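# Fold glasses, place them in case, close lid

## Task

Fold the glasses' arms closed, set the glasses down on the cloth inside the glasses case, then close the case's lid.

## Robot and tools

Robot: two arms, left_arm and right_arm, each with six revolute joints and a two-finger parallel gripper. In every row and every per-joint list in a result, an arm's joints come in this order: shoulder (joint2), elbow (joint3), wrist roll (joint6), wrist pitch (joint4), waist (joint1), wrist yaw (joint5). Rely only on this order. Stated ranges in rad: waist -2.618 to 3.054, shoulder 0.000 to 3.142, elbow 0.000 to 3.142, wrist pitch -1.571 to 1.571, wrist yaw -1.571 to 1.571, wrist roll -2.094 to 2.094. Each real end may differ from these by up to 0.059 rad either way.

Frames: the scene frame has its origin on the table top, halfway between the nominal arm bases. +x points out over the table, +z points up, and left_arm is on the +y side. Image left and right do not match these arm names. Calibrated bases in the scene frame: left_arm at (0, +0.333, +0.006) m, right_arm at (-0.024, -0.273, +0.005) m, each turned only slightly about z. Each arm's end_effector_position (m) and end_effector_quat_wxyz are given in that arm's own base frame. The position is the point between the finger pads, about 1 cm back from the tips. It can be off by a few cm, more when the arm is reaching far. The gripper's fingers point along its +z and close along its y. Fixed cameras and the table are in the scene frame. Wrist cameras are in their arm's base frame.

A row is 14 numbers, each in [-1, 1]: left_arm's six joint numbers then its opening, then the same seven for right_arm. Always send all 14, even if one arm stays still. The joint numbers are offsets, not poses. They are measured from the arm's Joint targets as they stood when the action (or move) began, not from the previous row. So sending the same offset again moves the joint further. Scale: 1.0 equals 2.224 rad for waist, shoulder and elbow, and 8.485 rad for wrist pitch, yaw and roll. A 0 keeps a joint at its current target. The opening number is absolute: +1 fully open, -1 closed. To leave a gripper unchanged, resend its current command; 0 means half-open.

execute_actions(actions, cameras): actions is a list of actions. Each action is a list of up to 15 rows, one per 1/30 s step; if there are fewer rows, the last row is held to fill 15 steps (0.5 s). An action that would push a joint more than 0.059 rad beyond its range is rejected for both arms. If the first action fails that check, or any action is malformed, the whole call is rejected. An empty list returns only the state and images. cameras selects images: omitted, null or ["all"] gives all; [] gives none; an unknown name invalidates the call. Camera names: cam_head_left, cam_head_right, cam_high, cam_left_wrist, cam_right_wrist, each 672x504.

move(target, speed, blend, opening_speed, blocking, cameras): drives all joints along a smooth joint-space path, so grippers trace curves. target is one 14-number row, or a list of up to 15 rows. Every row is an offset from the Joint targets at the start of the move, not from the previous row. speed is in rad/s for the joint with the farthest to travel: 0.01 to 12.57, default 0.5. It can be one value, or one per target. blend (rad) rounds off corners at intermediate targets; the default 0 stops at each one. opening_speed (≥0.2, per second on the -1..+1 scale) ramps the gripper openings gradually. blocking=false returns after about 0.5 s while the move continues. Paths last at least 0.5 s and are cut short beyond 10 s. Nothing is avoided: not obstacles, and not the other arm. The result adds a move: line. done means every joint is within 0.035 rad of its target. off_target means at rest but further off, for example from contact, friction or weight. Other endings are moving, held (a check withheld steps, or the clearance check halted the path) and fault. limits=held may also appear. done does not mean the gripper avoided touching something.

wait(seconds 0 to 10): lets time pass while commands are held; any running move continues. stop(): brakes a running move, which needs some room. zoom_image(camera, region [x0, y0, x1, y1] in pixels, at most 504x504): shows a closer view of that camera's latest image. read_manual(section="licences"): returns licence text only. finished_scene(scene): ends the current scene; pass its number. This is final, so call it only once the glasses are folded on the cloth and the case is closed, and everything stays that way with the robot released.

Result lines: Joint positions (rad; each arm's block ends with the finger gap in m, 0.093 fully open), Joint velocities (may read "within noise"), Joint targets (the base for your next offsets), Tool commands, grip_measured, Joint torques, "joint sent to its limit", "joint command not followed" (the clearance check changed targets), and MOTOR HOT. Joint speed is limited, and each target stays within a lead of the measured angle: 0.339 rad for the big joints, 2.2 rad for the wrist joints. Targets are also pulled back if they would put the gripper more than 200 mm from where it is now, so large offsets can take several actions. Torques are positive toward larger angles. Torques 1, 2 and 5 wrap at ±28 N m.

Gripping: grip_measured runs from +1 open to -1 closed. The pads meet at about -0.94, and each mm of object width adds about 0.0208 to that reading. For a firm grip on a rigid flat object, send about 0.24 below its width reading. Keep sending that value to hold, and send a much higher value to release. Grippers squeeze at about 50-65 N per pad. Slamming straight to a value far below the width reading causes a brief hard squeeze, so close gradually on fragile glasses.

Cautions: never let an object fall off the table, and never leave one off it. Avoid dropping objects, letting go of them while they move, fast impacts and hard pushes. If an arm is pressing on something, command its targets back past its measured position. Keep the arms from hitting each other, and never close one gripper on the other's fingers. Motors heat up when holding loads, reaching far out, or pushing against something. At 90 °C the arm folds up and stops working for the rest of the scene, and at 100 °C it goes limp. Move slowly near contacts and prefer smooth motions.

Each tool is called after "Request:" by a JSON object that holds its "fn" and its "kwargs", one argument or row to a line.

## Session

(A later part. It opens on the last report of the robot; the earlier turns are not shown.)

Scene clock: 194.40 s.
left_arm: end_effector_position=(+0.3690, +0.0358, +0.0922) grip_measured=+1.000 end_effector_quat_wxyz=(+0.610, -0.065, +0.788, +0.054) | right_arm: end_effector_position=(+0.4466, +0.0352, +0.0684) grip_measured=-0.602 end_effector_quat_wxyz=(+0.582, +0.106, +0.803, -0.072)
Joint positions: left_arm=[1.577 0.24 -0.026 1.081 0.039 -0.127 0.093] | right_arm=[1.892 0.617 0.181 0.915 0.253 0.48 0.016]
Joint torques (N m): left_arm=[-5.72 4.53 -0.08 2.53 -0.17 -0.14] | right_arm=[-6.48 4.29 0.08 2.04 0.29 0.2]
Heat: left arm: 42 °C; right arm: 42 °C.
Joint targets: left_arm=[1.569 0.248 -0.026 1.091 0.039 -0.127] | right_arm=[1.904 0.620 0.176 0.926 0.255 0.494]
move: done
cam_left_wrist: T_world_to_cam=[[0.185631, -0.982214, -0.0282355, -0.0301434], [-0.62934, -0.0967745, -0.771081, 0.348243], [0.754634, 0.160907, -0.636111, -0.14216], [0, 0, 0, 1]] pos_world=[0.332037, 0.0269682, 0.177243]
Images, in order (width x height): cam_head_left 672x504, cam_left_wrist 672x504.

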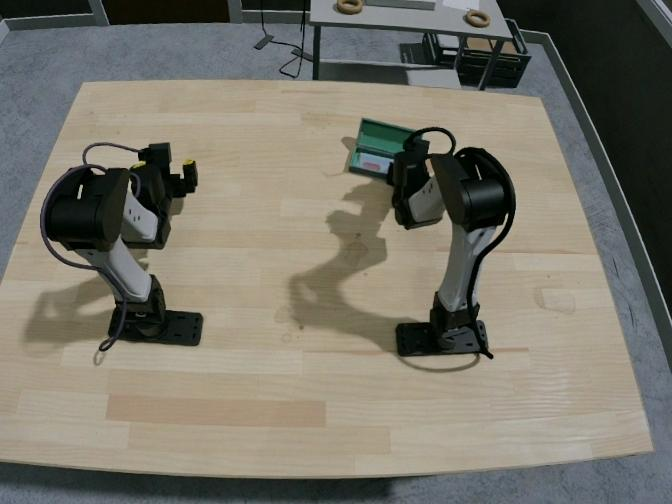

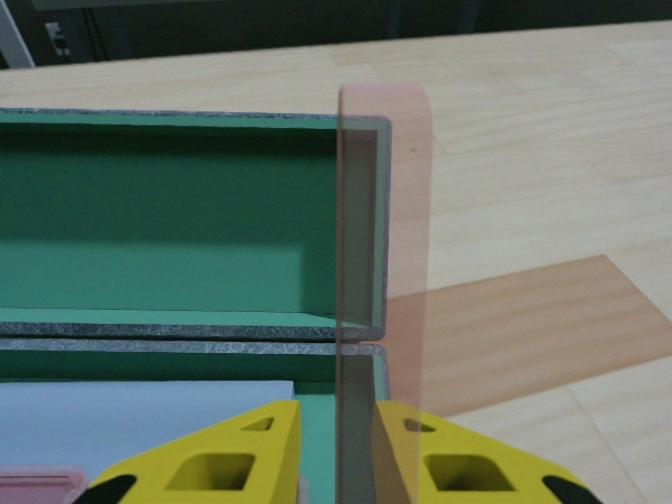

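Request:
{"fn": "move", "kwargs": {
  "target": [
    [0,0,0,0,0,0,1,0,0,0,0,0,0,-0.1],
    [0,0,0,0,0,0,1,-0.1052,0.0239,0,-0.0339,0,0,-0.1],
    [0,0,0,0,0,0,1,-0.25,-0.03,0,-0.0339,0,0,-0.1],
    [0,0,0,0,0,0,1,-0.5198,-0.2406,0.0198,-0.0593,-0.0247,-0.0579,-0.1]
  ],
  "speed": [0.2,0.2,0.4,0.7]
}}

Request:
{"fn": "zoom_image", "kwargs": {
  "camera": "cam_head_left",
  "region": [320, 90, 460, 220]
}}

Request:
{"fn": "zoom_image", "kwargs": {
  "camera": "cam_high",
  "region": [330, 180, 490, 320]
}}

Request:
{"fn": "zoom_image", "kwargs": {
  "camera": "cam_head_right",
  "region": [320, 80, 460, 210]
}}

Scene clock: 213.87 s.
left_arm: end_effector_position=(+0.3690, +0.0358, +0.0922) grip_measured=+1.000 end_effector_quat_wxyz=(+0.610, -0.065, +0.788, +0.054) | right_arm: end_effector_position=(+0.2878, +0.0575, +0.1341) grip_measured=-0.102 end_effector_quat_wxyz=(+0.598, +0.057, +0.783, +0.160)
Joint positions: left_arm=[1.577 0.24 -0.026 1.081 0.039 -0.127 0.093] | right_arm=[0.756 0.091 0.338 0.429 0.208 0.019 0.04]
Joint torques (N m): left_arm=[-5.74 4.48 -0.09 2.53 -0.21 -0.15] | right_arm=[-1.39 5.87 0.15 1.99 -0.5 -0.17]
Heat: left arm: 42 °C; right arm: 42 °C.
Joint targets: left_arm=[1.569 0.248 -0.026 1.091 0.039 -0.127] | right_arm=[0.748 0.085 0.344 0.423 0.200 0.003]
move: done
cam_left_wrist: T_world_to_cam=[[0.185631, -0.982214, -0.0282355, -0.0301434], [-0.62934, -0.0967745, -0.771081, 0.348243], [0.754634, 0.160907, -0.636111, -0.14216], [0, 0, 0, 1]] pos_world=[0.332037, 0.0269682, 0.177243]
cam_right_wrist: T_world_to_cam=[[0.0941031, -0.949075, -0.300667, 0.067128], [-0.662854, 0.165605, -0.730205, 0.319111], [0.742811, 0.268013, -0.613515, -0.0681254], [0, 0, 0, 1]] pos_world=[0.255811, 0.0291217, 0.211403]

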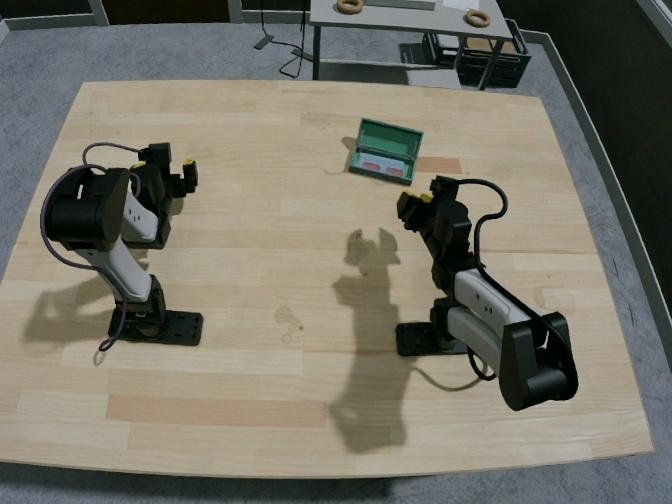

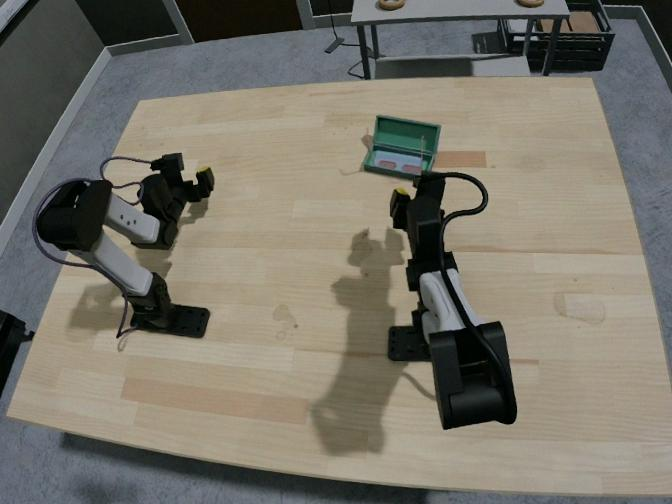

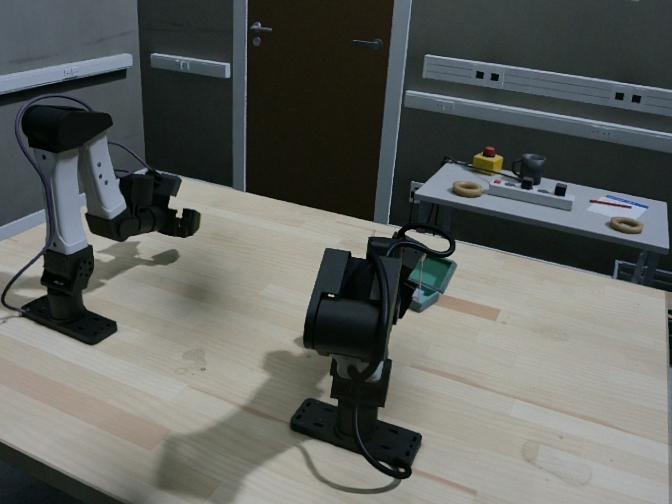

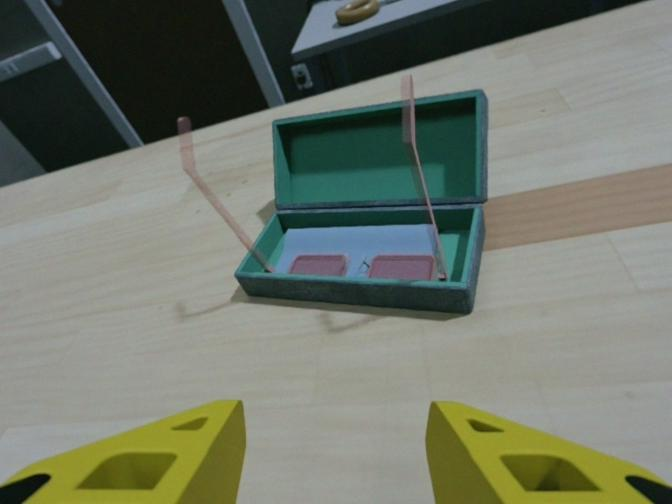

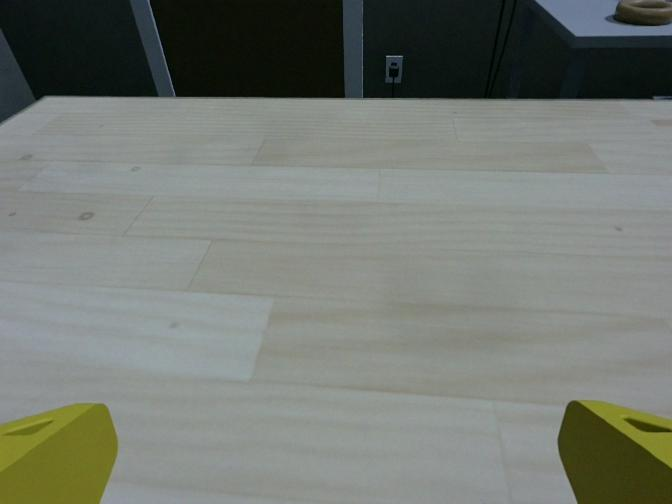

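Scaled by 3.600 (camera's finer frame: 960x720).

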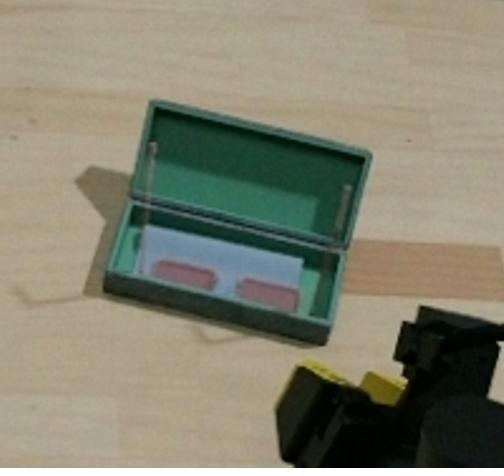

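Scaled by 3.150 (camera's finer frame: 960x720).

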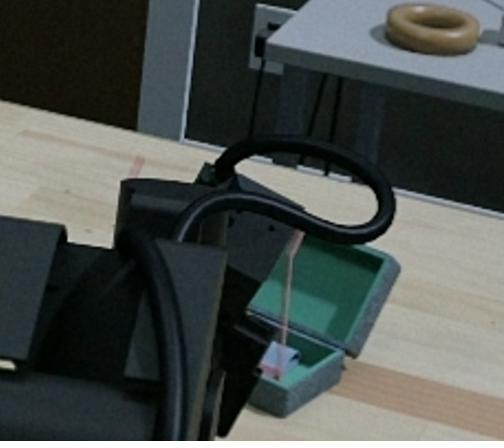

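Scaled by 3.600 (camera's finer frame: 960x720).

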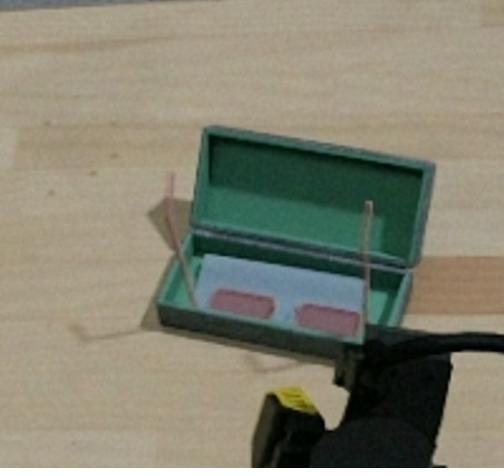

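Request:
{"fn": "move", "kwargs": {
  "target": [0.2952,0.8004,0.0506,-0.2070,-0.2453,0.0591,-1,0,0,0,0,0,0,-1],
  "speed": 0.9
}}

Request:
{"fn": "zoom_image", "kwargs": {
  "camera": "cam_head_left",
  "region": [300, 60, 460, 220]
}}

Scene clock: 252.83 s.
left_arm: end_effector_position=(+0.4748, -0.3336, +0.1565) grip_measured=-0.985 end_effector_quat_wxyz=(+0.327, +0.458, +0.805, -0.186) | right_arm: end_effector_position=(+0.2877, +0.0576, +0.1339) grip_measured=-0.973 end_effector_quat_wxyz=(+0.598, +0.057, +0.784, +0.160)
Joint positions: left_arm=[2.203 1.992 0.392 -0.661 -0.511 0.357 0] | right_arm=[0.756 0.091 0.339 0.428 0.207 0.017 0]
Joint torques (N m): left_arm=[-11.79 9.13 0.03 1.77 0.16 0.26] | right_arm=[-1.37 5.86 0.18 2 -0.49 -0.17]
Heat: left arm: 43 °C; right arm: 40 °C.
Joint targets: left_arm=[2.226 2.028 0.403 -0.665 -0.507 0.374] | right_arm=[0.748 0.085 0.344 0.423 0.200 0.003]
move: off_target (left_arm); left_arm: the elbow is farthest, 0.037 rad from its target
cam_left_wrist: T_world_to_cam=[[-0.857151, -0.514374, -0.0266939, 0.240132], [-0.478534, 0.814456, -0.328126, 0.591695], [0.19052, -0.26848, -0.944257, 0.0511313], [0, 0, 0, 1]] pos_world=[0.479234, -0.344664, 0.248842]
cam_right_wrist: T_world_to_cam=[[0.0942455, -0.948788, -0.301527, 0.0671761], [-0.663948, 0.16578, -0.729171, 0.318943], [0.741816, 0.268919, -0.614322, -0.0679128], [0, 0, 0, 1]] pos_world=[0.255809, 0.0291243, 0.211099]

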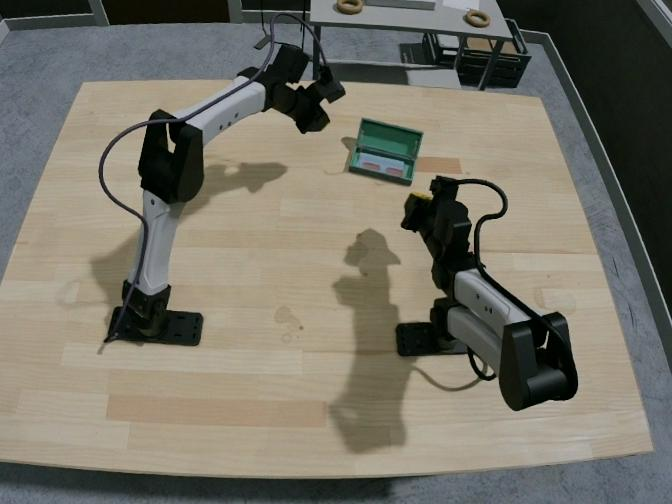

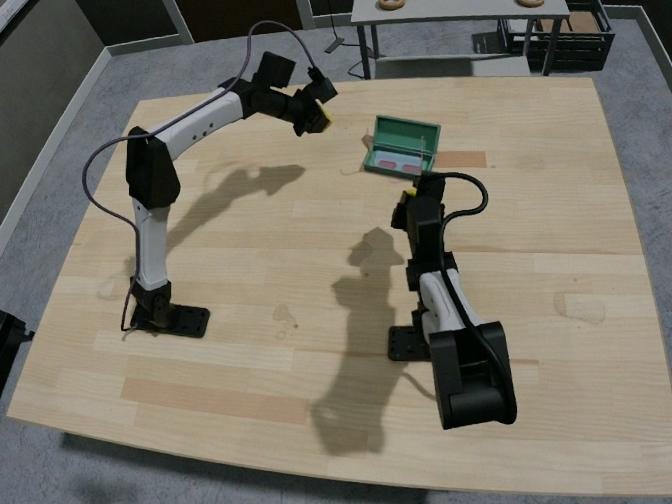

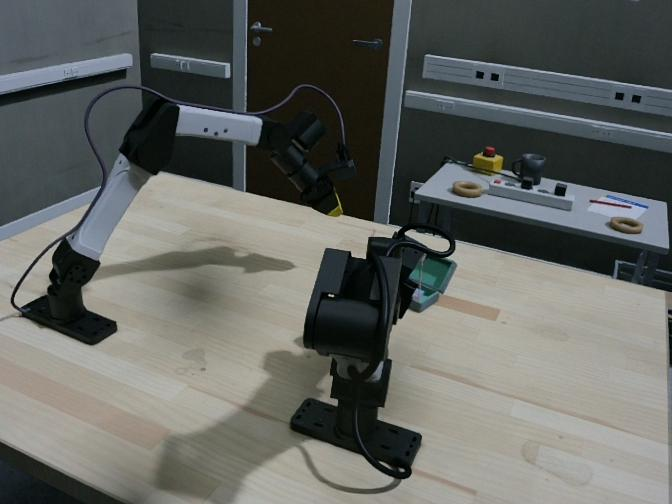

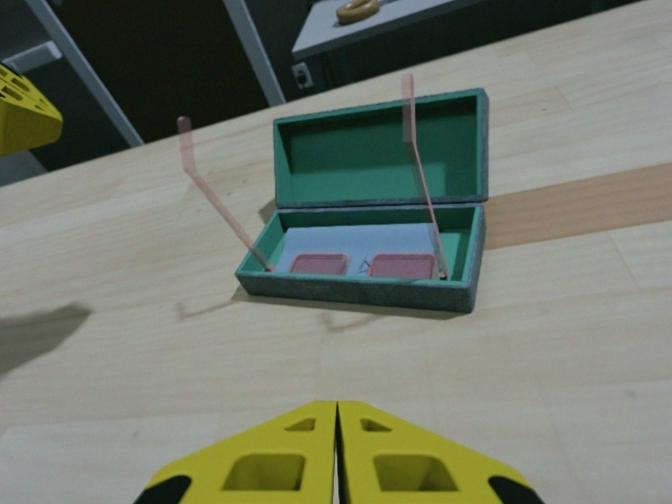

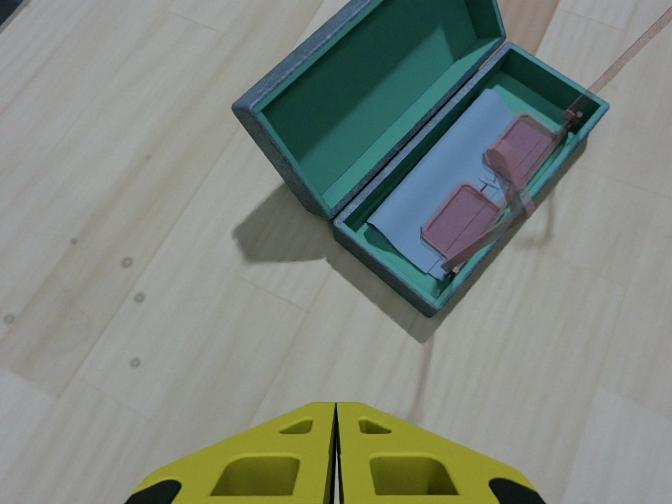

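Scaled by 3.150 (camera's finer frame: 960x720).

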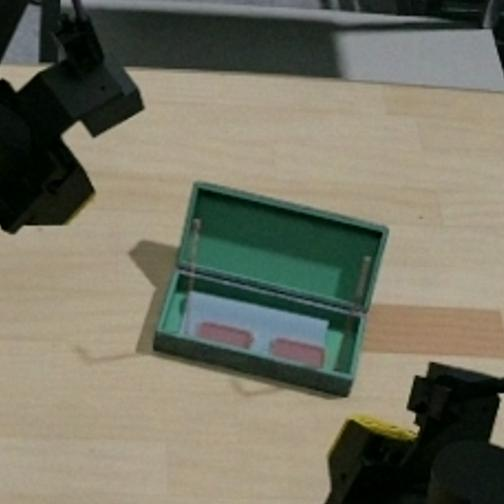

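Request:
{"fn": "move", "kwargs": {
  "target": [
    [0,0,0,0,0,0,-1,0,0,0,0,-0.18,0,-1],
    [0.0767,0.0283,-0.0137,0.0171,-0.0666,-0.0116,-1,0.6779,0.8721,-0.0323,-0.2078,-0.18,-0.0004,-1],
    [0.0767,0.0283,-0.0137,0.0171,-0.0666,-0.0116,-1,0.6779,0.8721,-0.0106,-0.2078,-0.0971,-0.0004,-1]
  ],
  "speed": [0.8,0.6,0.3]
}}

Request:
{"fn": "zoom_image", "kwargs": {
  "camera": "cam_head_left",
  "region": [300, 60, 460, 220]
}}

Scene clock: 292.57 s.
left_arm: end_effector_position=(+0.4603, -0.4102, +0.0992) grip_measured=-0.985 end_effector_quat_wxyz=(+0.316, +0.468, +0.802, -0.194) | right_arm: end_effector_position=(+0.4353, -0.0081, +0.0761) grip_measured=-0.974 end_effector_quat_wxyz=(-0.003, +0.131, +0.991, -0.005)
Joint positions: left_arm=[2.372 2.053 0.298 -0.541 -0.65 0.29 0] | right_arm=[2.245 2 0.247 -1.333 -0.015 0.009 0]
Joint torques (N m): left_arm=[-12.92 9.29 -0.18 2.09 -0.57 -0.09] | right_arm=[-10.28 7.25 0.23 0.21 0.08 -0.11]
Heat: left arm: 41 °C; right arm: 40 °C.
Joint targets: left_arm=[2.397 2.091 0.287 -0.520 -0.654 0.276] | right_arm=[2.255 2.025 0.255 -1.340 -0.016 -0.001]
move: off_target (left_arm); left_arm: the elbow is farthest, 0.038 rad from its target
cam_left_wrist: T_world_to_cam=[[-0.871358, -0.490492, -0.012341, 0.201754], [-0.461965, 0.828635, -0.316153, 0.625408], [0.165297, -0.269781, -0.948628, -0.00925214], [0, 0, 0, 1]] pos_world=[0.466246, -0.421772, 0.191438]
cam_right_wrist: T_world_to_cam=[[-0.243662, -0.969566, 0.0238719, 0.0956911], [-0.870004, 0.229387, 0.436433, 0.38727], [-0.428627, 0.0855737, -0.89942, 0.33446], [0, 0, 0, 1]] pos_world=[0.503601, -0.0246767, 0.129518]

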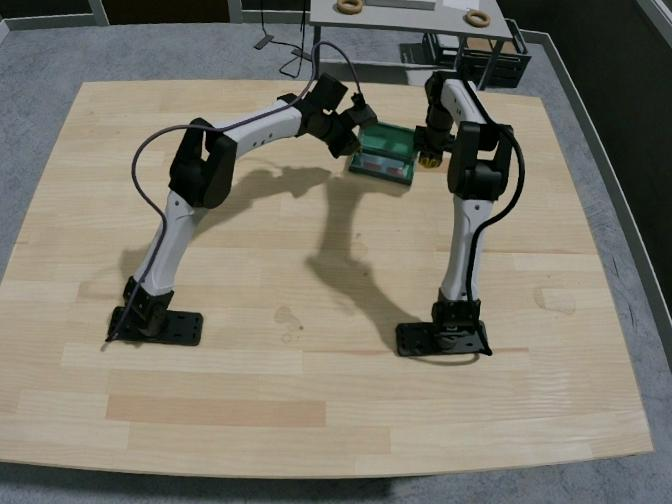

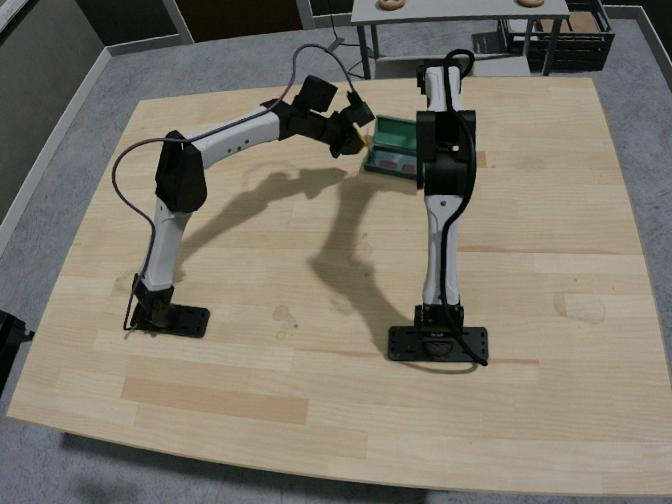

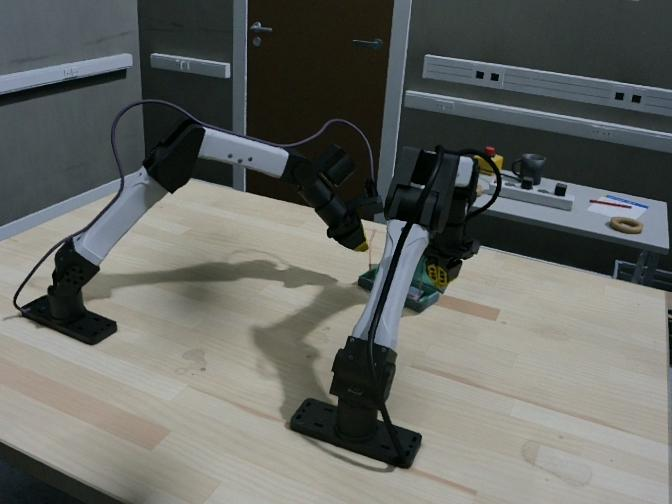

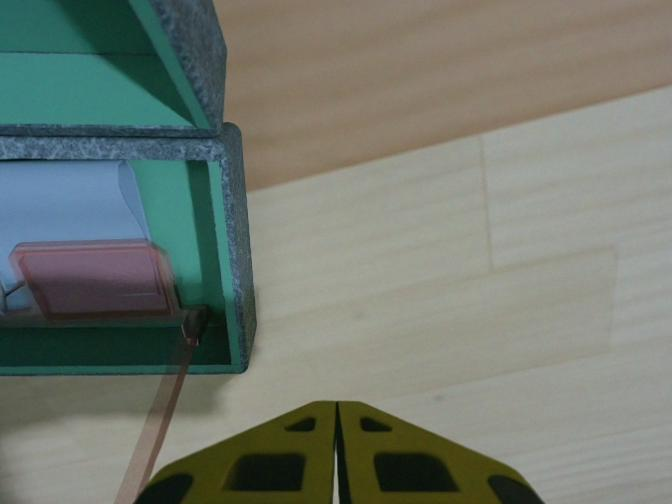

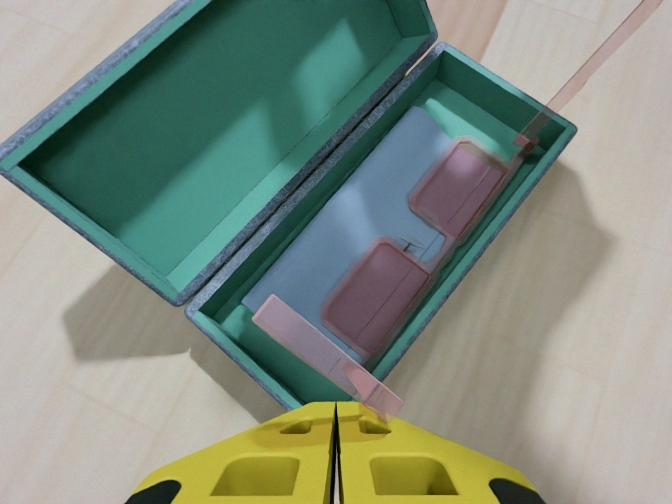

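Scaled by 3.150 (camera's finer frame: 960x720).

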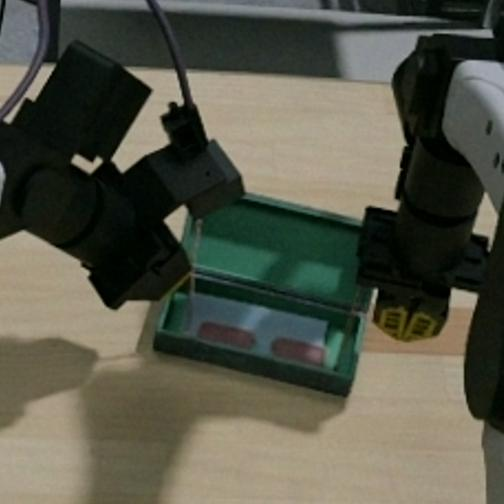

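Request:
{"fn": "move", "kwargs": {
  "target": [
    [0,0,0,0,0,0,-1,0.0304,0.0333,0.0113,-0.0008,0.0434,0,-1],
    [0,0,0,0,0,0,-1,0.0625,0.0657,0.0196,-0.0009,0.0751,0,-1]
  ],
  "speed": 0.2,
  "cameras": ["cam_left_wrist","cam_right_wrist","cam_head_left"]
}}

Request:
{"fn": "zoom_image", "kwargs": {
  "camera": "cam_head_left",
  "region": [300, 60, 460, 220]
}}

Scene clock: 301.90 s.
left_arm: end_effector_position=(+0.4606, -0.4099, +0.0991) grip_measured=-0.985 end_effector_quat_wxyz=(+0.316, +0.468, +0.803, -0.192) | right_arm: end_effector_position=(+0.4568, +0.0667, +0.0537) grip_measured=-0.974 end_effector_quat_wxyz=(-0.003, +0.132, +0.991, -0.006)
Joint positions: left_arm=[2.372 2.053 0.298 -0.541 -0.65 0.287 0] | right_arm=[2.382 2.146 0.414 -1.343 0.148 0.009 0]
Joint torques (N m): left_arm=[-12.96 9.29 -0.19 2.08 -0.55 -0.08] | right_arm=[-10.97 7.23 0.21 0.23 0.38 -0.1]
Heat: left arm: 44 °C; right arm: 40 °C.
Joint targets: left_arm=[2.397 2.091 0.287 -0.520 -0.654 0.276] | right_arm=[2.394 2.171 0.421 -1.348 0.151 -0.001]
move: off_target (left_arm); left_arm: the elbow is farthest, 0.038 rad from its target
cam_left_wrist: T_world_to_cam=[[-0.87051, -0.491943, -0.0142824, 0.201386], [-0.462956, 0.828372, -0.315391, 0.625511], [0.166986, -0.267939, -0.948854, -0.00929716], [0, 0, 0, 1]] pos_world=[0.466445, -0.421577, 0.191335]
cam_right_wrist: T_world_to_cam=[[-0.246947, -0.968703, 0.025146, 0.175337], [-0.869119, 0.232887, 0.436344, 0.398006], [-0.428544, 0.0858988, -0.899428, 0.317085], [0, 0, 0, 1]] pos_world=[0.525099, 0.0499216, 0.107119]
Images, in order (width x height): cam_head_left 672x504, cam_left_wrist 672x504, cam_right_wrist 672x504.

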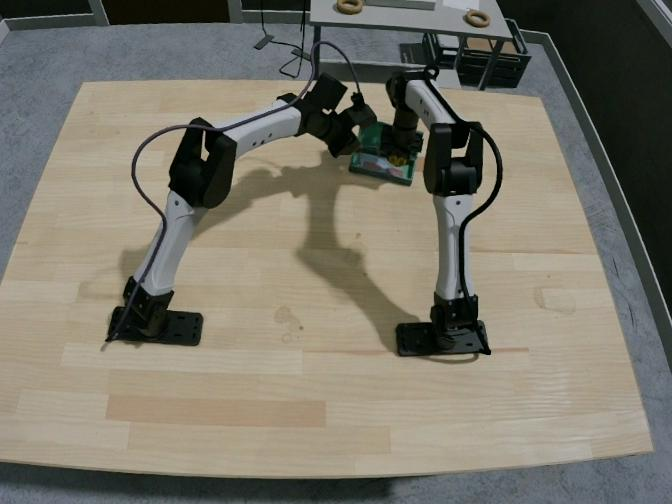

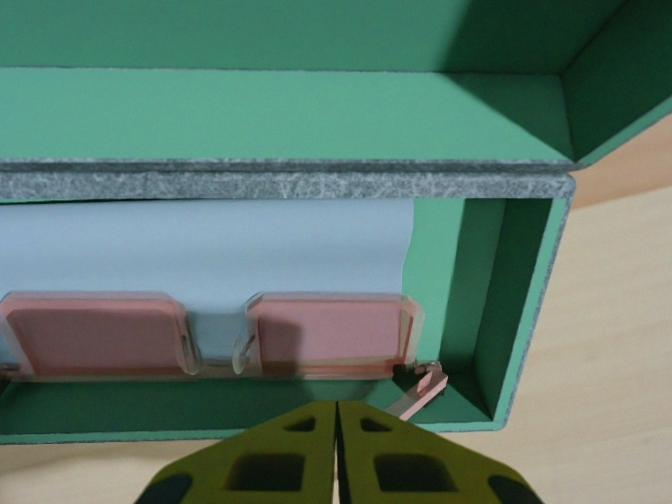

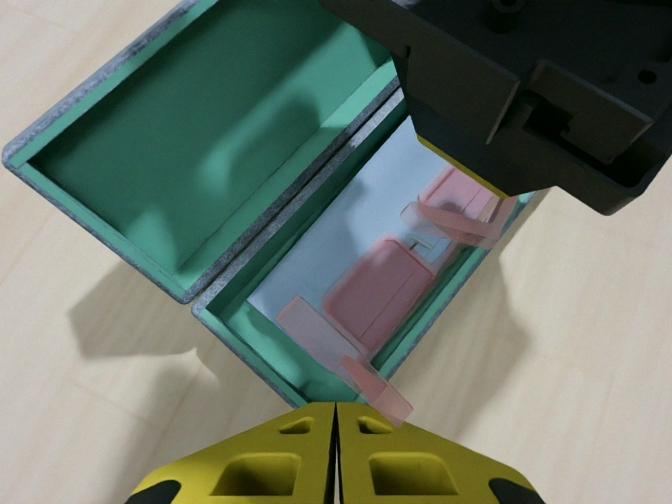

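Scaled by 3.150 (camera's finer frame: 960x720).

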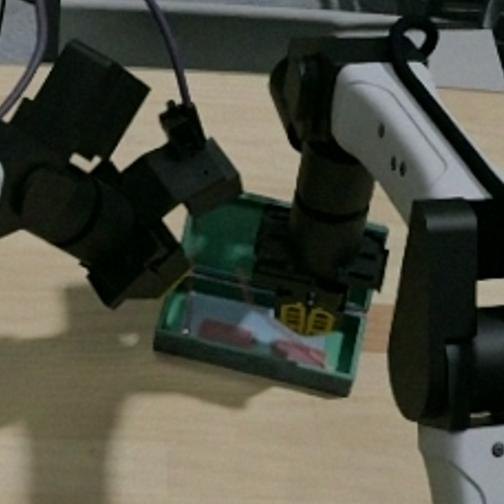

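Request:
{"fn": "move", "kwargs": {
  "target": [
    [0,0,0,0,0,0,-1,0.0473,0.0620,0.0118,-0.0038,0.0448,0,-1],
    [0,0,0,0,0,0,-1,0.0531,0.0440,0.0128,0.0024,0.0488,0,-1]
  ],
  "speed": 0.15,
  "cameras": ["cam_left_wrist","cam_right_wrist","cam_head_left"]
}}

Request:
{"fn": "zoom_image", "kwargs": {
  "camera": "cam_head_left",
  "region": [300, 60, 460, 220]
}}

Scene clock: 317.63 s.
left_arm: end_effector_position=(+0.4608, -0.4099, +0.0991) grip_measured=-0.985 end_effector_quat_wxyz=(+0.316, +0.468, +0.803, -0.192) | right_arm: end_effector_position=(+0.4643, +0.0872, +0.0494) grip_measured=-0.974 end_effector_quat_wxyz=(+0.003, +0.131, +0.991, -0.004)
Joint positions: left_arm=[2.372 2.053 0.298 -0.54 -0.65 0.287 0] | right_arm=[2.429 2.211 0.452 -1.35 0.189 0.01 0]
Joint torques (N m): left_arm=[-12.89 9.24 -0.19 2.06 -0.61 -0.06] | right_arm=[-12.21 5.22 0.13 0.29 0.12 -0.02]
Heat: left arm: 47 °C; right arm: 44 °C.
Joint targets: left_arm=[2.397 2.091 0.287 -0.520 -0.654 0.276] | right_arm=[2.428 2.210 0.452 -1.351 0.189 0.010]
move: held (right_arm; a check stopped the path), off_target (left_arm); path passed 0 of 2 targets; limits=held; left_arm: the elbow is farthest, 0.038 rad from its target; right_arm: the shoulder is farthest, 0.083 rad from its target
joint command not followed: on one or more control steps a check withheld the commanded joint targets of the right arm, and it was not sent them on those steps.
cause: the commanded joint targets, or the way to them, would bring a part of the robot too close to another arm (this arm's wrist (the part past the wrist yaw) and the left arm's wrist camera, at the place that arm is still heading or pushing toward).
cam_left_wrist: T_world_to_cam=[[-0.870219, -0.492439, -0.0148933, 0.201244], [-0.463246, 0.828172, -0.315491, 0.625628], [0.167695, -0.267647, -0.948812, -0.00953017], [0, 0, 0, 1]] pos_world=[0.466544, -0.421577, 0.191335]
cam_right_wrist: T_world_to_cam=[[-0.244972, -0.969302, 0.0210167, 0.196518], [-0.874526, 0.230274, 0.426823, 0.404856], [-0.41856, 0.0861802, -0.904091, 0.310194], [0, 0, 0, 1]] pos_world=[0.532034, 0.0705244, 0.103511]
Images, in order (width x height): cam_head_left 672x504, cam_left_wrist 672x504, cam_right_wrist 672x504.

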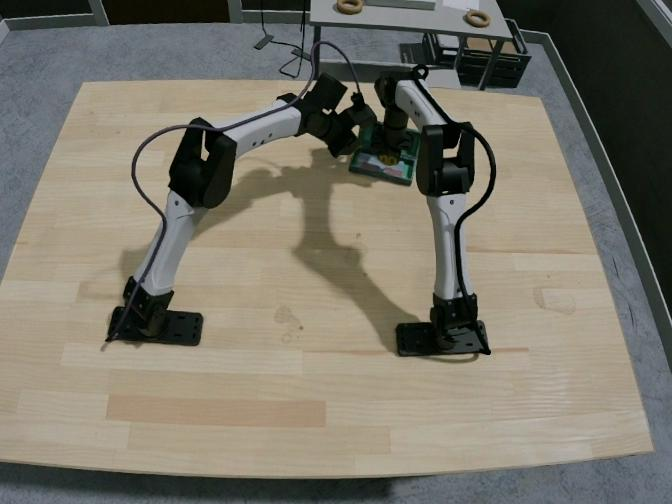

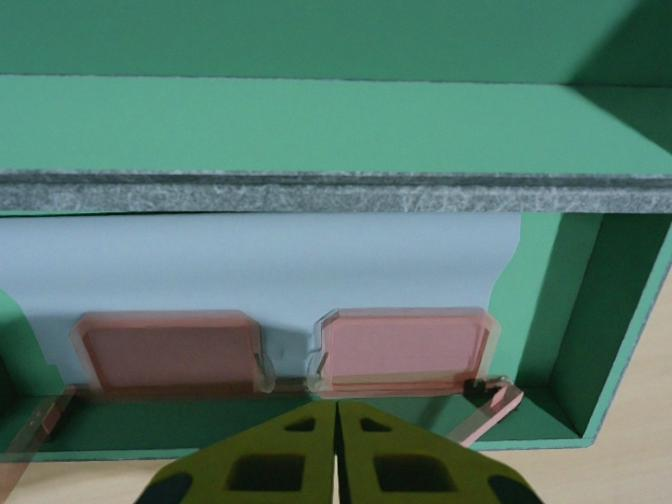

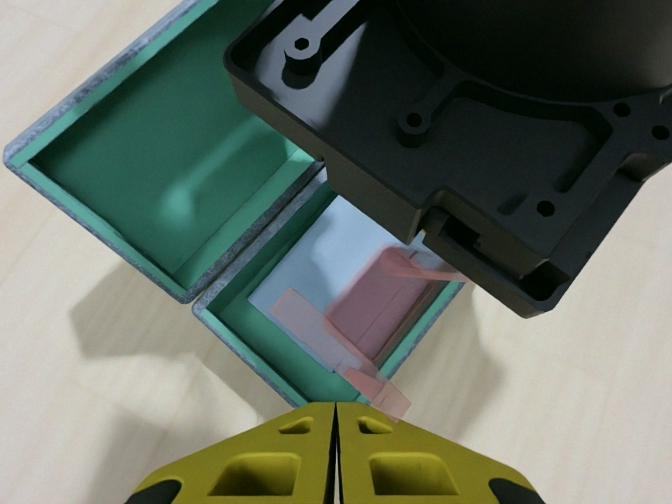

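Scaled by 3.150 (camera's finer frame: 960x720).

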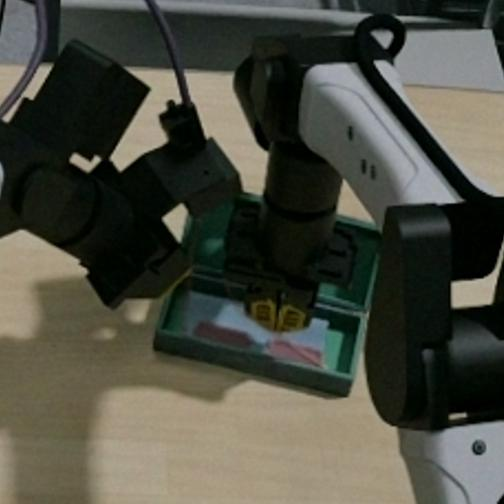

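Request:
{"fn": "move", "kwargs": {
  "target": [0,0,0,0,0.1124,0,-1,0,0,0,0,0,0,-1],
  "speed": 0.5,
  "cameras": []
}}

Request:
{"fn": "move", "kwargs": {
  "target": [
    [0,0,0,0,0,0,-1,0.0320,0.0444,0.0081,-0.0035,0.0277,0,-1],
    [0,0,0,0,0,0,-1,0.0378,0.0265,0.0091,0.0028,0.0317,0,-1]
  ],
  "speed": 0.15,
  "cameras": ["cam_left_wrist","cam_right_wrist","cam_head_left"]
}}

Request:
{"fn": "zoom_image", "kwargs": {
  "camera": "cam_head_left",
  "region": [300, 60, 460, 220]
}}

Scene clock: 327.47 s.
left_arm: end_effector_position=(+0.5482, -0.2838, +0.0993) grip_measured=-0.985 end_effector_quat_wxyz=(+0.339, +0.363, +0.855, -0.149) | right_arm: end_effector_position=(+0.4643, +0.0872, +0.0494) grip_measured=-0.974 end_effector_quat_wxyz=(+0.003, +0.131, +0.991, -0.004)
Joint positions: left_arm=[2.372 2.053 0.297 -0.538 -0.402 0.28 0] | right_arm=[2.429 2.211 0.452 -1.35 0.189 0.01 0]
Joint torques (N m): left_arm=[-12.94 9.31 -0.17 2.06 -0.38 0] | right_arm=[-12.26 5.2 0.13 0.29 0.12 -0.01]
Heat: left arm: 48 °C; right arm: 46 °C.
Joint targets: left_arm=[2.397 2.091 0.287 -0.520 -0.404 0.276] | right_arm=[2.428 2.210 0.452 -1.351 0.189 0.010]
move: off_target (left_arm); left_arm: the elbow is farthest, 0.038 rad from its target

Scene clock: 329.00 s.
left_arm: end_effector_position=(+0.5482, -0.2838, +0.0993) grip_measured=-0.985 end_effector_quat_wxyz=(+0.339, +0.363, +0.855, -0.149) | right_arm: end_effector_position=(+0.4710, +0.1179, +0.0357) grip_measured=-0.974 end_effector_quat_wxyz=(+0.006, +0.136, +0.991, -0.003)
Joint positions: left_arm=[2.372 2.053 0.297 -0.538 -0.402 0.28 0] | right_arm=[2.497 2.28 0.521 -1.344 0.249 0.01 0]
Joint torques (N m): left_arm=[-12.97 9.29 -0.18 2.07 -0.35 0] | right_arm=[-11.33 4.38 0.22 0.47 1.03 0]
Heat: left arm: 49 °C; right arm: 47 °C.
Joint targets: left_arm=[2.397 2.091 0.287 -0.520 -0.404 0.276] | right_arm=[2.512 2.269 0.529 -1.327 0.259 0.010]
move: off_target (left_arm); left_arm: the elbow is farthest, 0.038 rad from its target
cam_left_wrist: T_world_to_cam=[[-0.719472, -0.694247, -0.0195391, 0.199891], [-0.654429, 0.687091, -0.31564, 0.626444], [0.232557, -0.214307, -0.948678, -0.0107571], [0, 0, 0, 1]] pos_world=[0.556281, -0.293956, 0.191432]
cam_right_wrist: T_world_to_cam=[[-0.254012, -0.967055, 0.0168111, 0.232402], [-0.875792, 0.237347, 0.420303, 0.40945], [-0.410446, 0.092039, -0.907228, 0.293647], [0, 0, 0, 1]] pos_world=[0.538152, 0.100536, 0.0904054]
Images, in order (width x height): cam_head_left 672x504, cam_left_wrist 672x504, cam_right_wrist 672x504.

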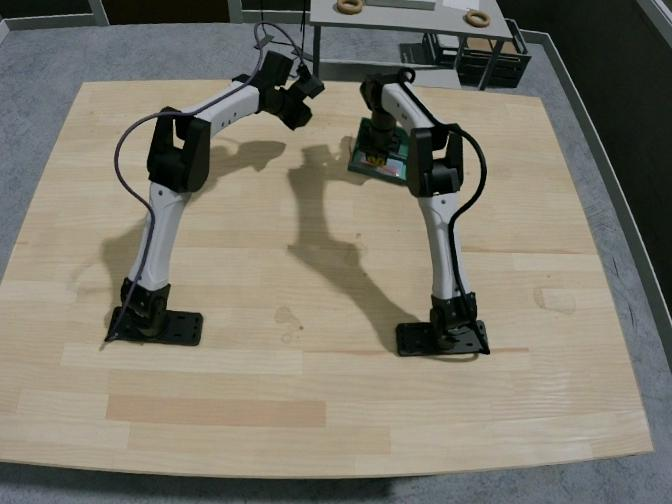

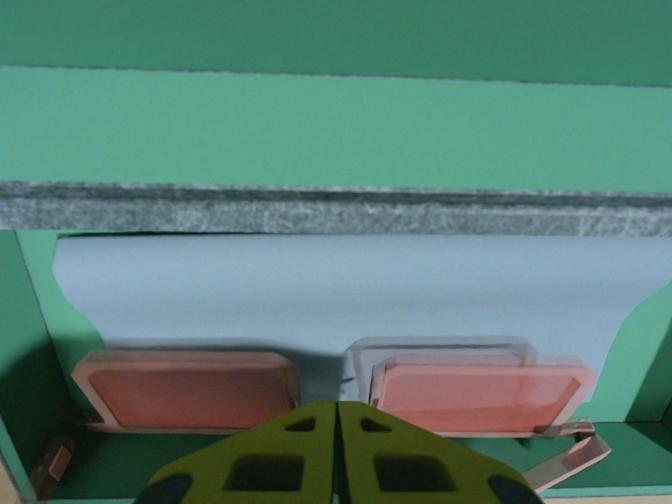

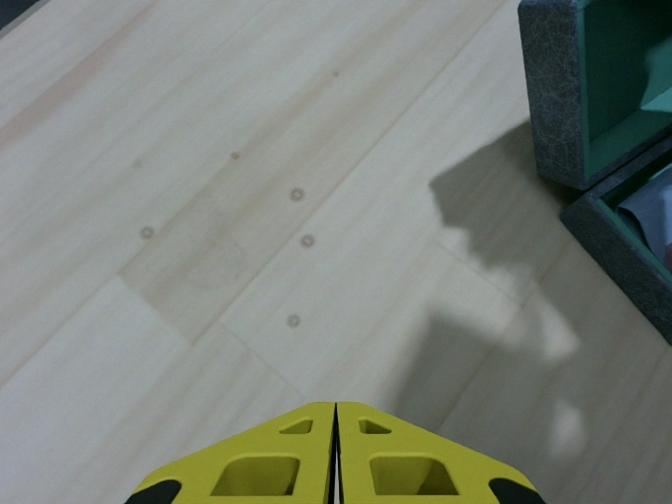

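Scaled by 3.150 (camera's finer frame: 960x720).

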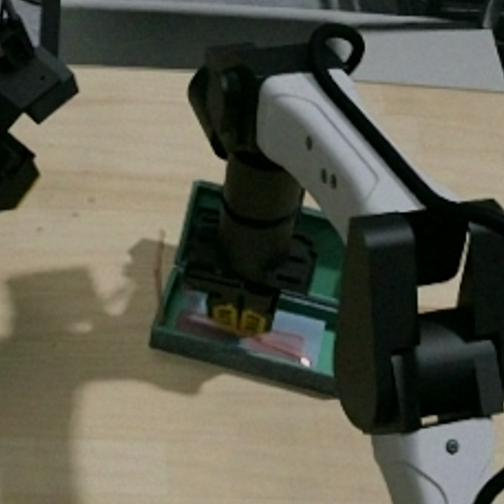

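Request:
{"fn": "move", "kwargs": {
  "target": [
    [0,0,0,0,0,0,-1,-0.075,0,0,0.005,0,0,-1],
    [0,0,0,0,0,0,-1,-0.15,-0.03,-0.02,0,-0.12,0,-1]
  ],
  "speed": 0.3
}}

Request:
{"fn": "zoom_image", "kwargs": {
  "camera": "cam_head_left",
  "region": [320, 90, 440, 210]
}}

Request:
{"fn": "zoom_image", "kwargs": {
  "camera": "cam_head_right",
  "region": [340, 90, 460, 210]
}}

Scene clock: 341.77 s.
left_arm: end_effector_position=(+0.5482, -0.2838, +0.0993) grip_measured=-0.985 end_effector_quat_wxyz=(+0.339, +0.363, +0.855, -0.149) | right_arm: end_effector_position=(+0.4832, -0.0068, +0.1505) grip_measured=-0.974 end_effector_quat_wxyz=(+0.124, +0.187, +0.974, +0.017)
Joint positions: left_arm=[2.372 2.053 0.297 -0.538 -0.402 0.28 0] | right_arm=[2.212 2.213 0.367 -1.32 -0.011 0.01 0]
Joint torques (N m): left_arm=[-12.97 9.25 -0.17 2.08 -0.38 0] | right_arm=[-13.86 4.6 0.05 0.73 0.4 -0.01]
Heat: left arm: 50 °C; right arm: 52 °C.
Joint targets: left_arm=[2.397 2.091 0.287 -0.520 -0.404 0.276] | right_arm=[2.178 2.202 0.359 -1.327 -0.008 0.010]
move: off_target (left_arm); left_arm: the elbow is farthest, 0.038 rad from its target
cam_left_wrist: T_world_to_cam=[[-0.719472, -0.694247, -0.0195391, 0.199891], [-0.654429, 0.687091, -0.31564, 0.626444], [0.232557, -0.214307, -0.948678, -0.0107571], [0, 0, 0, 1]] pos_world=[0.556281, -0.293956, 0.191432]
cam_right_wrist: T_world_to_cam=[[-0.348448, -0.935152, -0.06384, 0.17088], [-0.92154, 0.329336, 0.205673, 0.456497], [-0.17131, 0.130497, -0.976536, 0.309389], [0, 0, 0, 1]] pos_world=[0.533225, -0.0309163, 0.21915]

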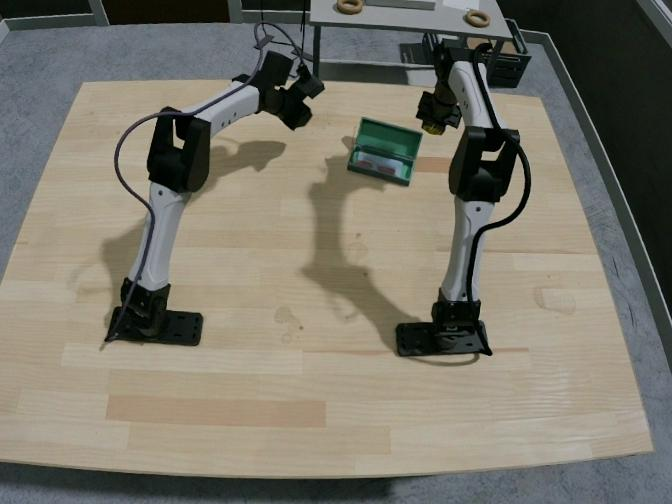

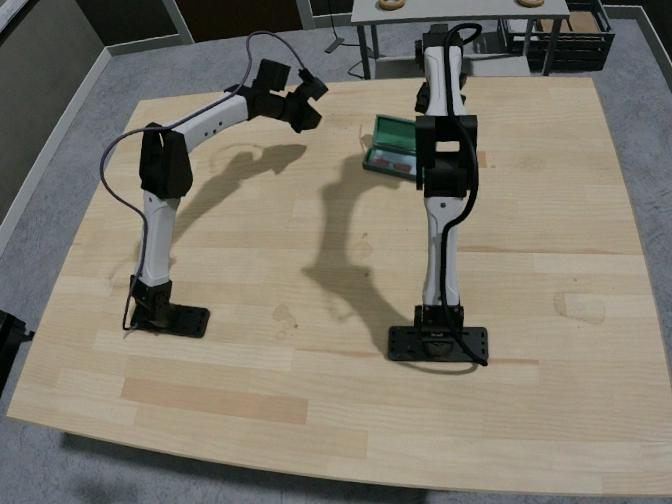

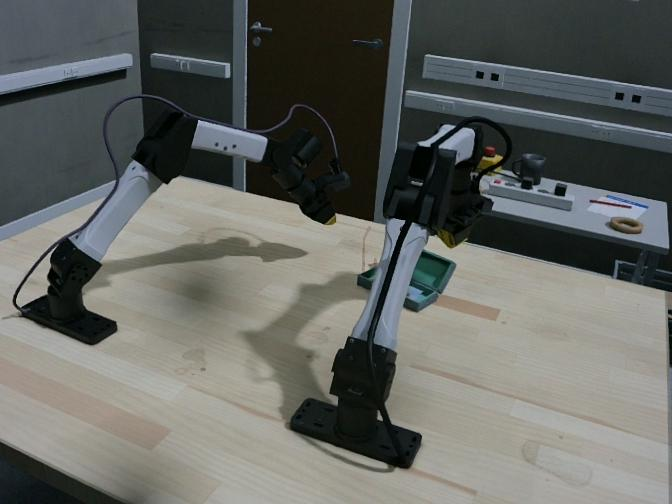

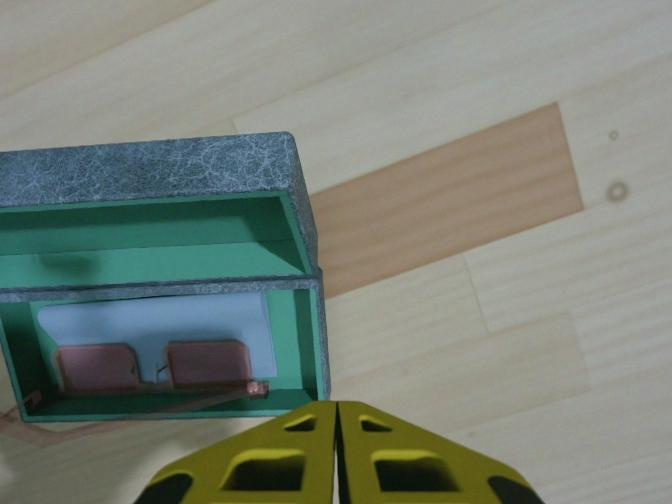

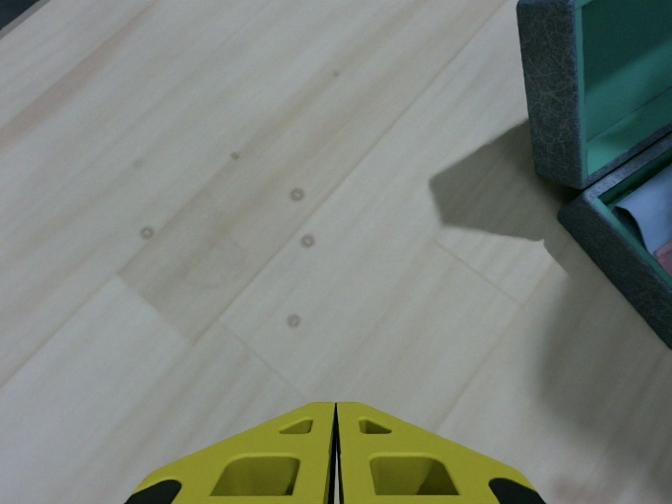

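Scaled by 4.200 (camera's finer frame: 960x720).

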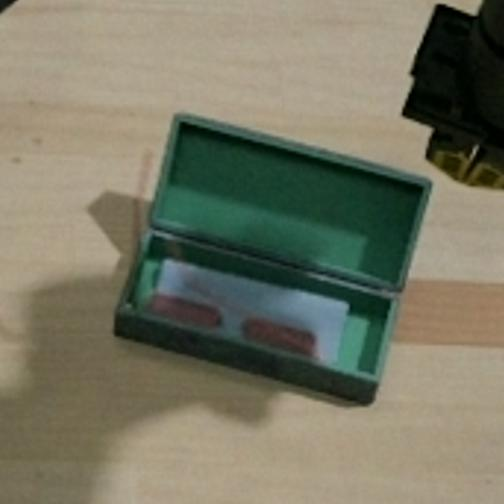

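Scaled by 4.200 (camera's finer frame: 960x720).

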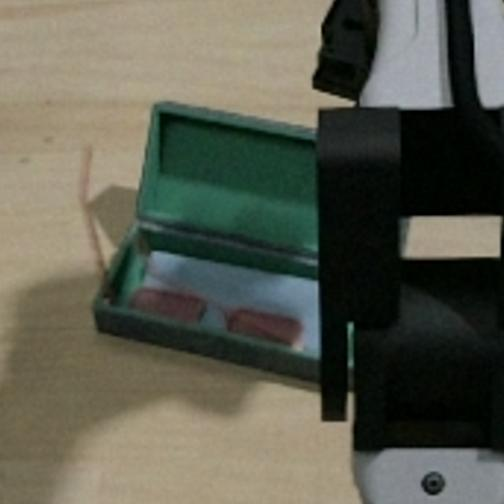

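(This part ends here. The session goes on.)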